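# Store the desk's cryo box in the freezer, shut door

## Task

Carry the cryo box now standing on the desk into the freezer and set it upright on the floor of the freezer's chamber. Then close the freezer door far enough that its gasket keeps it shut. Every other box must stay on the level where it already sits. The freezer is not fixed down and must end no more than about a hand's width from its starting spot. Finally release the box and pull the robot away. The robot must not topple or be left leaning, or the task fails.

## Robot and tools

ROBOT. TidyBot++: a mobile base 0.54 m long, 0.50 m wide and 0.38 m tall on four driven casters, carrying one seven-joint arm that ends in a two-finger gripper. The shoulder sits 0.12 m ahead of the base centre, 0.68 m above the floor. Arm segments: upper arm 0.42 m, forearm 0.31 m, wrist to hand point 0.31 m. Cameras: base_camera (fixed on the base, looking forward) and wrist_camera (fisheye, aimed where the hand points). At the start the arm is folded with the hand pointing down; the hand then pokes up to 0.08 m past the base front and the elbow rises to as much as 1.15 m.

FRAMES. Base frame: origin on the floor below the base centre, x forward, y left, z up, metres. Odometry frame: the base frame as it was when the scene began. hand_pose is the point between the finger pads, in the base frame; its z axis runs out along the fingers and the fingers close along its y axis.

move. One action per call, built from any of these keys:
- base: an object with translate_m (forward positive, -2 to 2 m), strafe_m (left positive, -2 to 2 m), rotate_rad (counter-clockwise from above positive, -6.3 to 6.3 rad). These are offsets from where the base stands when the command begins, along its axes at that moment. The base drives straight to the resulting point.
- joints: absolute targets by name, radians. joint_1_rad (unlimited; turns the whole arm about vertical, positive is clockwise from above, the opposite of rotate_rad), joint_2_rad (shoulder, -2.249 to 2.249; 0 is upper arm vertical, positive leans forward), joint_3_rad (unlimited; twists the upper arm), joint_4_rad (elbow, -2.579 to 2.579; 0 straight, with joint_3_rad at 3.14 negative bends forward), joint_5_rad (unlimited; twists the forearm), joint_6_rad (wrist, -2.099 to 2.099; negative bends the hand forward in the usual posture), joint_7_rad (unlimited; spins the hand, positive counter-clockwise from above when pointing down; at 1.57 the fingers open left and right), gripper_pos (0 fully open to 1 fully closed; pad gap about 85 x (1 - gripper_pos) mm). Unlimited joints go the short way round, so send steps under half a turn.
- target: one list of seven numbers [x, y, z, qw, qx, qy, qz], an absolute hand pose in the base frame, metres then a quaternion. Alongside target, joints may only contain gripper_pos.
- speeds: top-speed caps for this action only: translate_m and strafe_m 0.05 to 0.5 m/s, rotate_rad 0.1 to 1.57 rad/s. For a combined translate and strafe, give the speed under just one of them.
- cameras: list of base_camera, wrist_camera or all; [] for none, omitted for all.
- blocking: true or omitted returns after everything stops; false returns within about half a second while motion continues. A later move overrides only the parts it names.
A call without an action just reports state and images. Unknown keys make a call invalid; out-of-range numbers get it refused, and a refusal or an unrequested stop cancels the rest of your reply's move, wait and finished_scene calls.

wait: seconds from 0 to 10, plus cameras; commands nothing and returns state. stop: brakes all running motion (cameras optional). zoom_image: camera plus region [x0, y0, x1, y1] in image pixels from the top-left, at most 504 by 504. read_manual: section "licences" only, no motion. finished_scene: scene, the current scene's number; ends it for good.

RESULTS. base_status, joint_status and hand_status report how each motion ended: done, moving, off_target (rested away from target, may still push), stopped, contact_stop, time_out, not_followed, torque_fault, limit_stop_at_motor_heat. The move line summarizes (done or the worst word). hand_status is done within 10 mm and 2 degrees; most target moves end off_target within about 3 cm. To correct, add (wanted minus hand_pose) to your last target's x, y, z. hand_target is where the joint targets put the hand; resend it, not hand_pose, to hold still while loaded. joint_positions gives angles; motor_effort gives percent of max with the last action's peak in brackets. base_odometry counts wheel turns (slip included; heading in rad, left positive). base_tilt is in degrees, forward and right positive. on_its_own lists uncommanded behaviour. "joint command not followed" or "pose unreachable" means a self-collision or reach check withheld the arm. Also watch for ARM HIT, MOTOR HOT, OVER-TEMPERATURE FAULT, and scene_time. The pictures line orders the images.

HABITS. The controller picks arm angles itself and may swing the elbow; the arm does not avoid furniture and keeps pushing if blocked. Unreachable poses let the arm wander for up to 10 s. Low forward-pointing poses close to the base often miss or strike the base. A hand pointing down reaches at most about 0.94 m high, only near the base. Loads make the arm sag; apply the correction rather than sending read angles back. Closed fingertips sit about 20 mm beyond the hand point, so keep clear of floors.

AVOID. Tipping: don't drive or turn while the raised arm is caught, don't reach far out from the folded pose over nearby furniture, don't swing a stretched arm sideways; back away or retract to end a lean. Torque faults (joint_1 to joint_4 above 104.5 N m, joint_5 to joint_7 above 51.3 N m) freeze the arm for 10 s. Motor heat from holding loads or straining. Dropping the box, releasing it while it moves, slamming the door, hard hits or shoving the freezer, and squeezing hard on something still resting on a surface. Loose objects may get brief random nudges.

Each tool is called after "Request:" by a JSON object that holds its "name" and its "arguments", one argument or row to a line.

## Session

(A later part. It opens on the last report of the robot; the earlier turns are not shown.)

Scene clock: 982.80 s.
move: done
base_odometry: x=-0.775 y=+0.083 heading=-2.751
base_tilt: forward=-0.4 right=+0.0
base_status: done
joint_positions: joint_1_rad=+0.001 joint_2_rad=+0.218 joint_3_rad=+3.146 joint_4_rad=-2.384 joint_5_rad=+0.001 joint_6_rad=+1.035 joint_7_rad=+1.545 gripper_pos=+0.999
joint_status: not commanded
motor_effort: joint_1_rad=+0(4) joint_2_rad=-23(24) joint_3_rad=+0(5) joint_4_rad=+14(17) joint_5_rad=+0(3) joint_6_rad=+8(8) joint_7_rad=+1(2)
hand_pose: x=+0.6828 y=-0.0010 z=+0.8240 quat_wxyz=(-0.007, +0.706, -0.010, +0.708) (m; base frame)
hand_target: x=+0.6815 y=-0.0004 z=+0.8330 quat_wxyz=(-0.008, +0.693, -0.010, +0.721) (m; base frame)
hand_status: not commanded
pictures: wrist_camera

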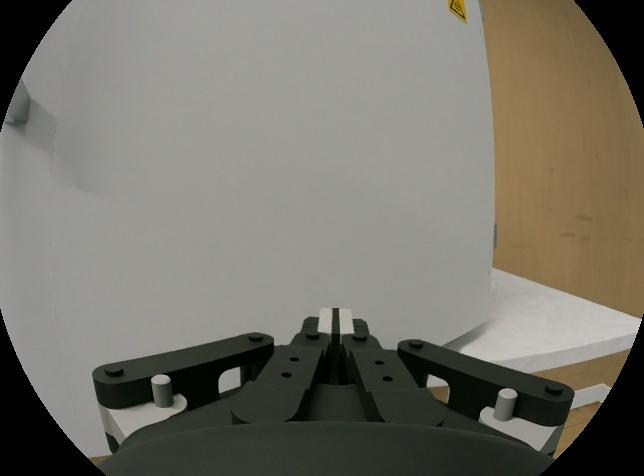

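Request:
{"name": "move", "arguments": {
  "base": {"translate_m": 0.098, "strafe_m": 0.08},
  "speeds": {"translate_m": 0.2},
  "cameras": ["wrist_camera"]
}}

Request:
{"name": "move", "arguments": {
  "base": {"translate_m": 0.11, "strafe_m": 0.03},
  "speeds": {"translate_m": 0.12},
  "cameras": ["wrist_camera"]
}}

Scene clock: 989.40 s.
move: done
base_odometry: x=-0.835 y=-0.028 heading=-2.751
base_tilt: forward=-0.4 right=+0.0
base_status: done
joint_positions: joint_1_rad=+0.001 joint_2_rad=+0.219 joint_3_rad=+3.146 joint_4_rad=-2.386 joint_5_rad=+0.001 joint_6_rad=+1.036 joint_7_rad=+1.545 gripper_pos=+0.999
joint_status: not commanded
motor_effort: joint_1_rad=-1(3) joint_2_rad=-22(25) joint_3_rad=-1(3) joint_4_rad=+14(17) joint_5_rad=+0(1) joint_6_rad=+8(8) joint_7_rad=+1(2)
hand_pose: x=+0.6824 y=-0.0013 z=+0.8228 quat_wxyz=(-0.007, +0.706, -0.010, +0.708) (m; base frame)
hand_target: x=+0.6815 y=-0.0004 z=+0.8330 quat_wxyz=(-0.008, +0.693, -0.010, +0.721) (m; base frame)
hand_status: not commanded
pictures: wrist_camera

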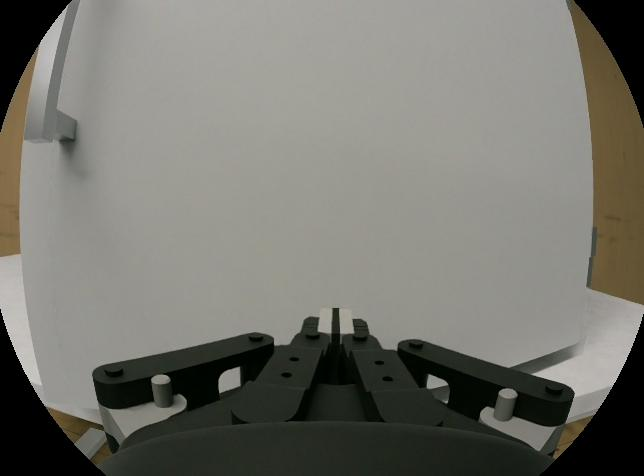

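Scene clock: 990.90 s.
move: done
base_odometry: x=-0.925 y=-0.098 heading=-2.751
base_tilt: forward=-0.4 right=-0.1
base_status: done
joint_positions: joint_1_rad=+0.001 joint_2_rad=+0.222 joint_3_rad=+3.146 joint_4_rad=-2.386 joint_5_rad=+0.001 joint_6_rad=+1.037 joint_7_rad=+1.545 gripper_pos=+0.999
joint_status: not commanded
motor_effort: joint_1_rad=+0(1) joint_2_rad=-23(25) joint_3_rad=-1(1) joint_4_rad=+14(17) joint_5_rad=+0(0) joint_6_rad=+8(8) joint_7_rad=+1(2)
hand_pose: x=+0.6828 y=-0.0013 z=+0.8214 quat_wxyz=(-0.007, +0.707, -0.010, +0.707) (m; base frame)
hand_target: x=+0.6815 y=-0.0004 z=+0.8330 quat_wxyz=(-0.008, +0.693, -0.010, +0.721) (m; base frame)
hand_status: not commanded
pictures: wrist_camera

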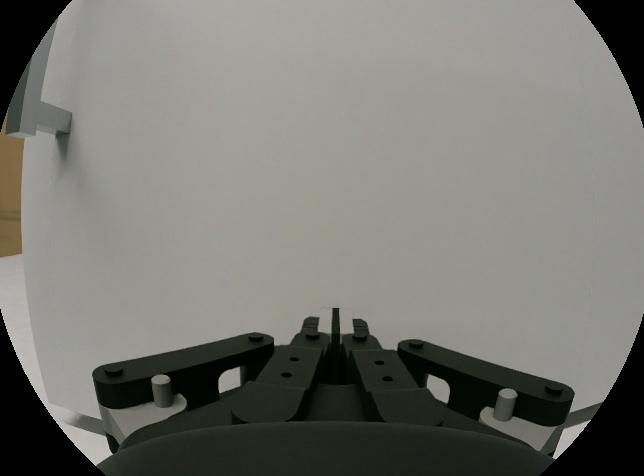

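Request:
{"name": "move", "arguments": {
  "base": {"translate_m": 0.03},
  "speeds": {"translate_m": 0.1},
  "cameras": ["wrist_camera"]
}}

Scene clock: 995.23 s.
move: done
base_odometry: x=-0.952 y=-0.110 heading=-2.751
base_tilt: forward=-0.5 right=-0.1
base_status: done
joint_positions: joint_1_rad=+0.001 joint_2_rad=+0.174 joint_3_rad=+3.146 joint_4_rad=-2.459 joint_5_rad=+0.001 joint_6_rad=+1.058 joint_7_rad=+1.545 gripper_pos=+0.999
joint_status: not commanded
motor_effort: joint_1_rad=-1(2) joint_2_rad=-12(23) joint_3_rad=+0(1) joint_4_rad=+28(30) joint_5_rad=+0(1) joint_6_rad=+7(8) joint_7_rad=+1(2)
hand_pose: x=+0.6563 y=-0.0012 z=+0.8208 quat_wxyz=(-0.007, +0.708, -0.010, +0.706) (m; base frame)
hand_target: x=+0.6815 y=-0.0004 z=+0.8330 quat_wxyz=(-0.008, +0.693, -0.010, +0.721) (m; base frame)
hand_status: not commanded
pictures: wrist_camera

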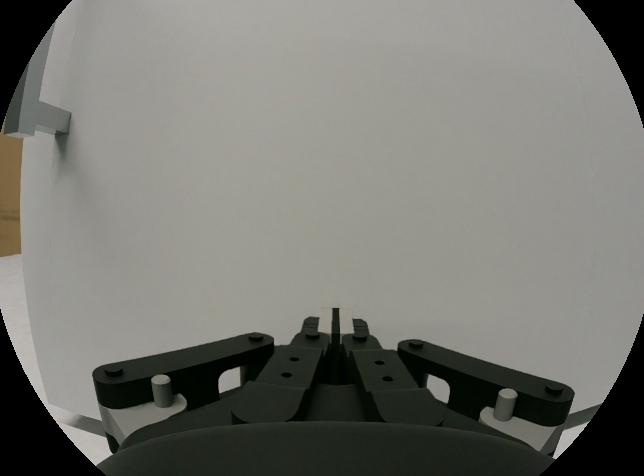

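Request:
{"name": "move", "arguments": {
  "base": {"translate_m": -0.35},
  "cameras": ["wrist_camera"]
}}

Request:
{"name": "zoom_image", "arguments": {
  "camera": "wrist_camera",
  "region": [100, 0, 600, 340]
}}

Scene clock: 1004.40 s.
move: done
base_odometry: x=-0.629 y=+0.024 heading=-2.751
base_tilt: forward=-0.4 right=+0.0
base_status: done
joint_positions: joint_1_rad=+0.001 joint_2_rad=+0.223 joint_3_rad=+3.146 joint_4_rad=-2.386 joint_5_rad=+0.001 joint_6_rad=+1.059 joint_7_rad=+1.545 gripper_pos=+0.999
joint_status: not commanded
motor_effort: joint_1_rad=+0(4) joint_2_rad=-23(26) joint_3_rad=-1(3) joint_4_rad=+14(27) joint_5_rad=+0(1) joint_6_rad=+8(9) joint_7_rad=+2(2)
hand_pose: x=+0.6828 y=-0.0013 z=+0.8274 quat_wxyz=(-0.007, +0.700, -0.010, +0.714) (m; base frame)
hand_target: x=+0.6815 y=-0.0004 z=+0.8330 quat_wxyz=(-0.008, +0.693, -0.010, +0.721) (m; base frame)
hand_status: not commanded
pictures: wrist_camera

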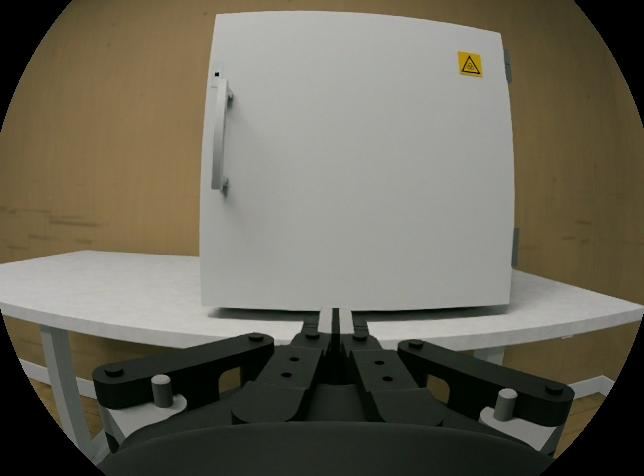

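Scaled by 1.008.

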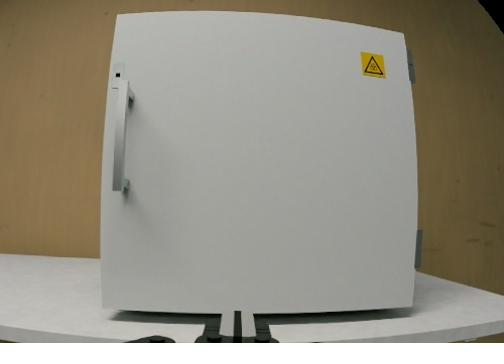

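Request:
{"name": "move", "arguments": {
  "base": {"strafe_m": 0.45},
  "cameras": ["wrist_camera"]
}}

Request:
{"name": "zoom_image", "arguments": {
  "camera": "wrist_camera",
  "region": [300, 0, 560, 320]
}}

Scene clock: 1011.23 s.
move: done
base_odometry: x=-0.457 y=-0.392 heading=-2.750
base_tilt: forward=-0.5 right=+0.0
base_status: done
joint_positions: joint_1_rad=+0.000 joint_2_rad=+0.223 joint_3_rad=+3.146 joint_4_rad=-2.386 joint_5_rad=+0.001 joint_6_rad=+1.059 joint_7_rad=+1.545 gripper_pos=+0.999
joint_status: not commanded
motor_effort: joint_1_rad=-1(4) joint_2_rad=-22(24) joint_3_rad=-1(3) joint_4_rad=+14(15) joint_5_rad=+0(2) joint_6_rad=+8(8) joint_7_rad=+2(2)
hand_pose: x=+0.6828 y=-0.0006 z=+0.8274 quat_wxyz=(-0.008, +0.700, -0.010, +0.714) (m; base frame)
hand_target: x=+0.6815 y=-0.0004 z=+0.8330 quat_wxyz=(-0.008, +0.693, -0.010, +0.721) (m; base frame)
hand_status: not commanded
pictures: wrist_camera

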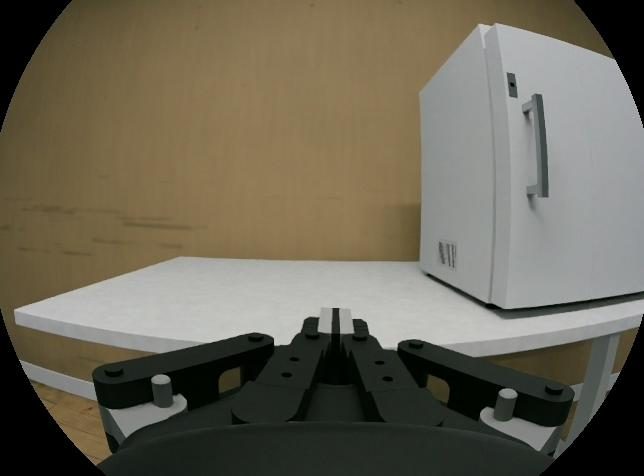

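Scaled by 1.575.

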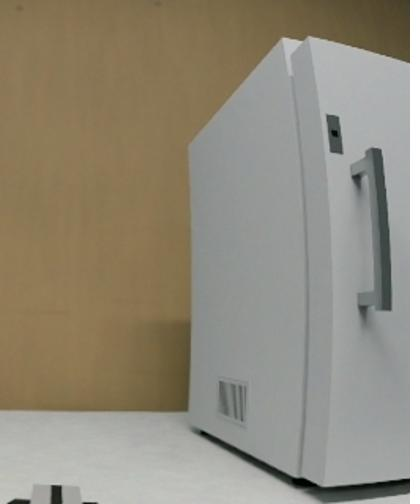

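Request:
{"name": "finished_scene", "arguments": {
  "scene": 1
}}

The scene is finished: the task was done.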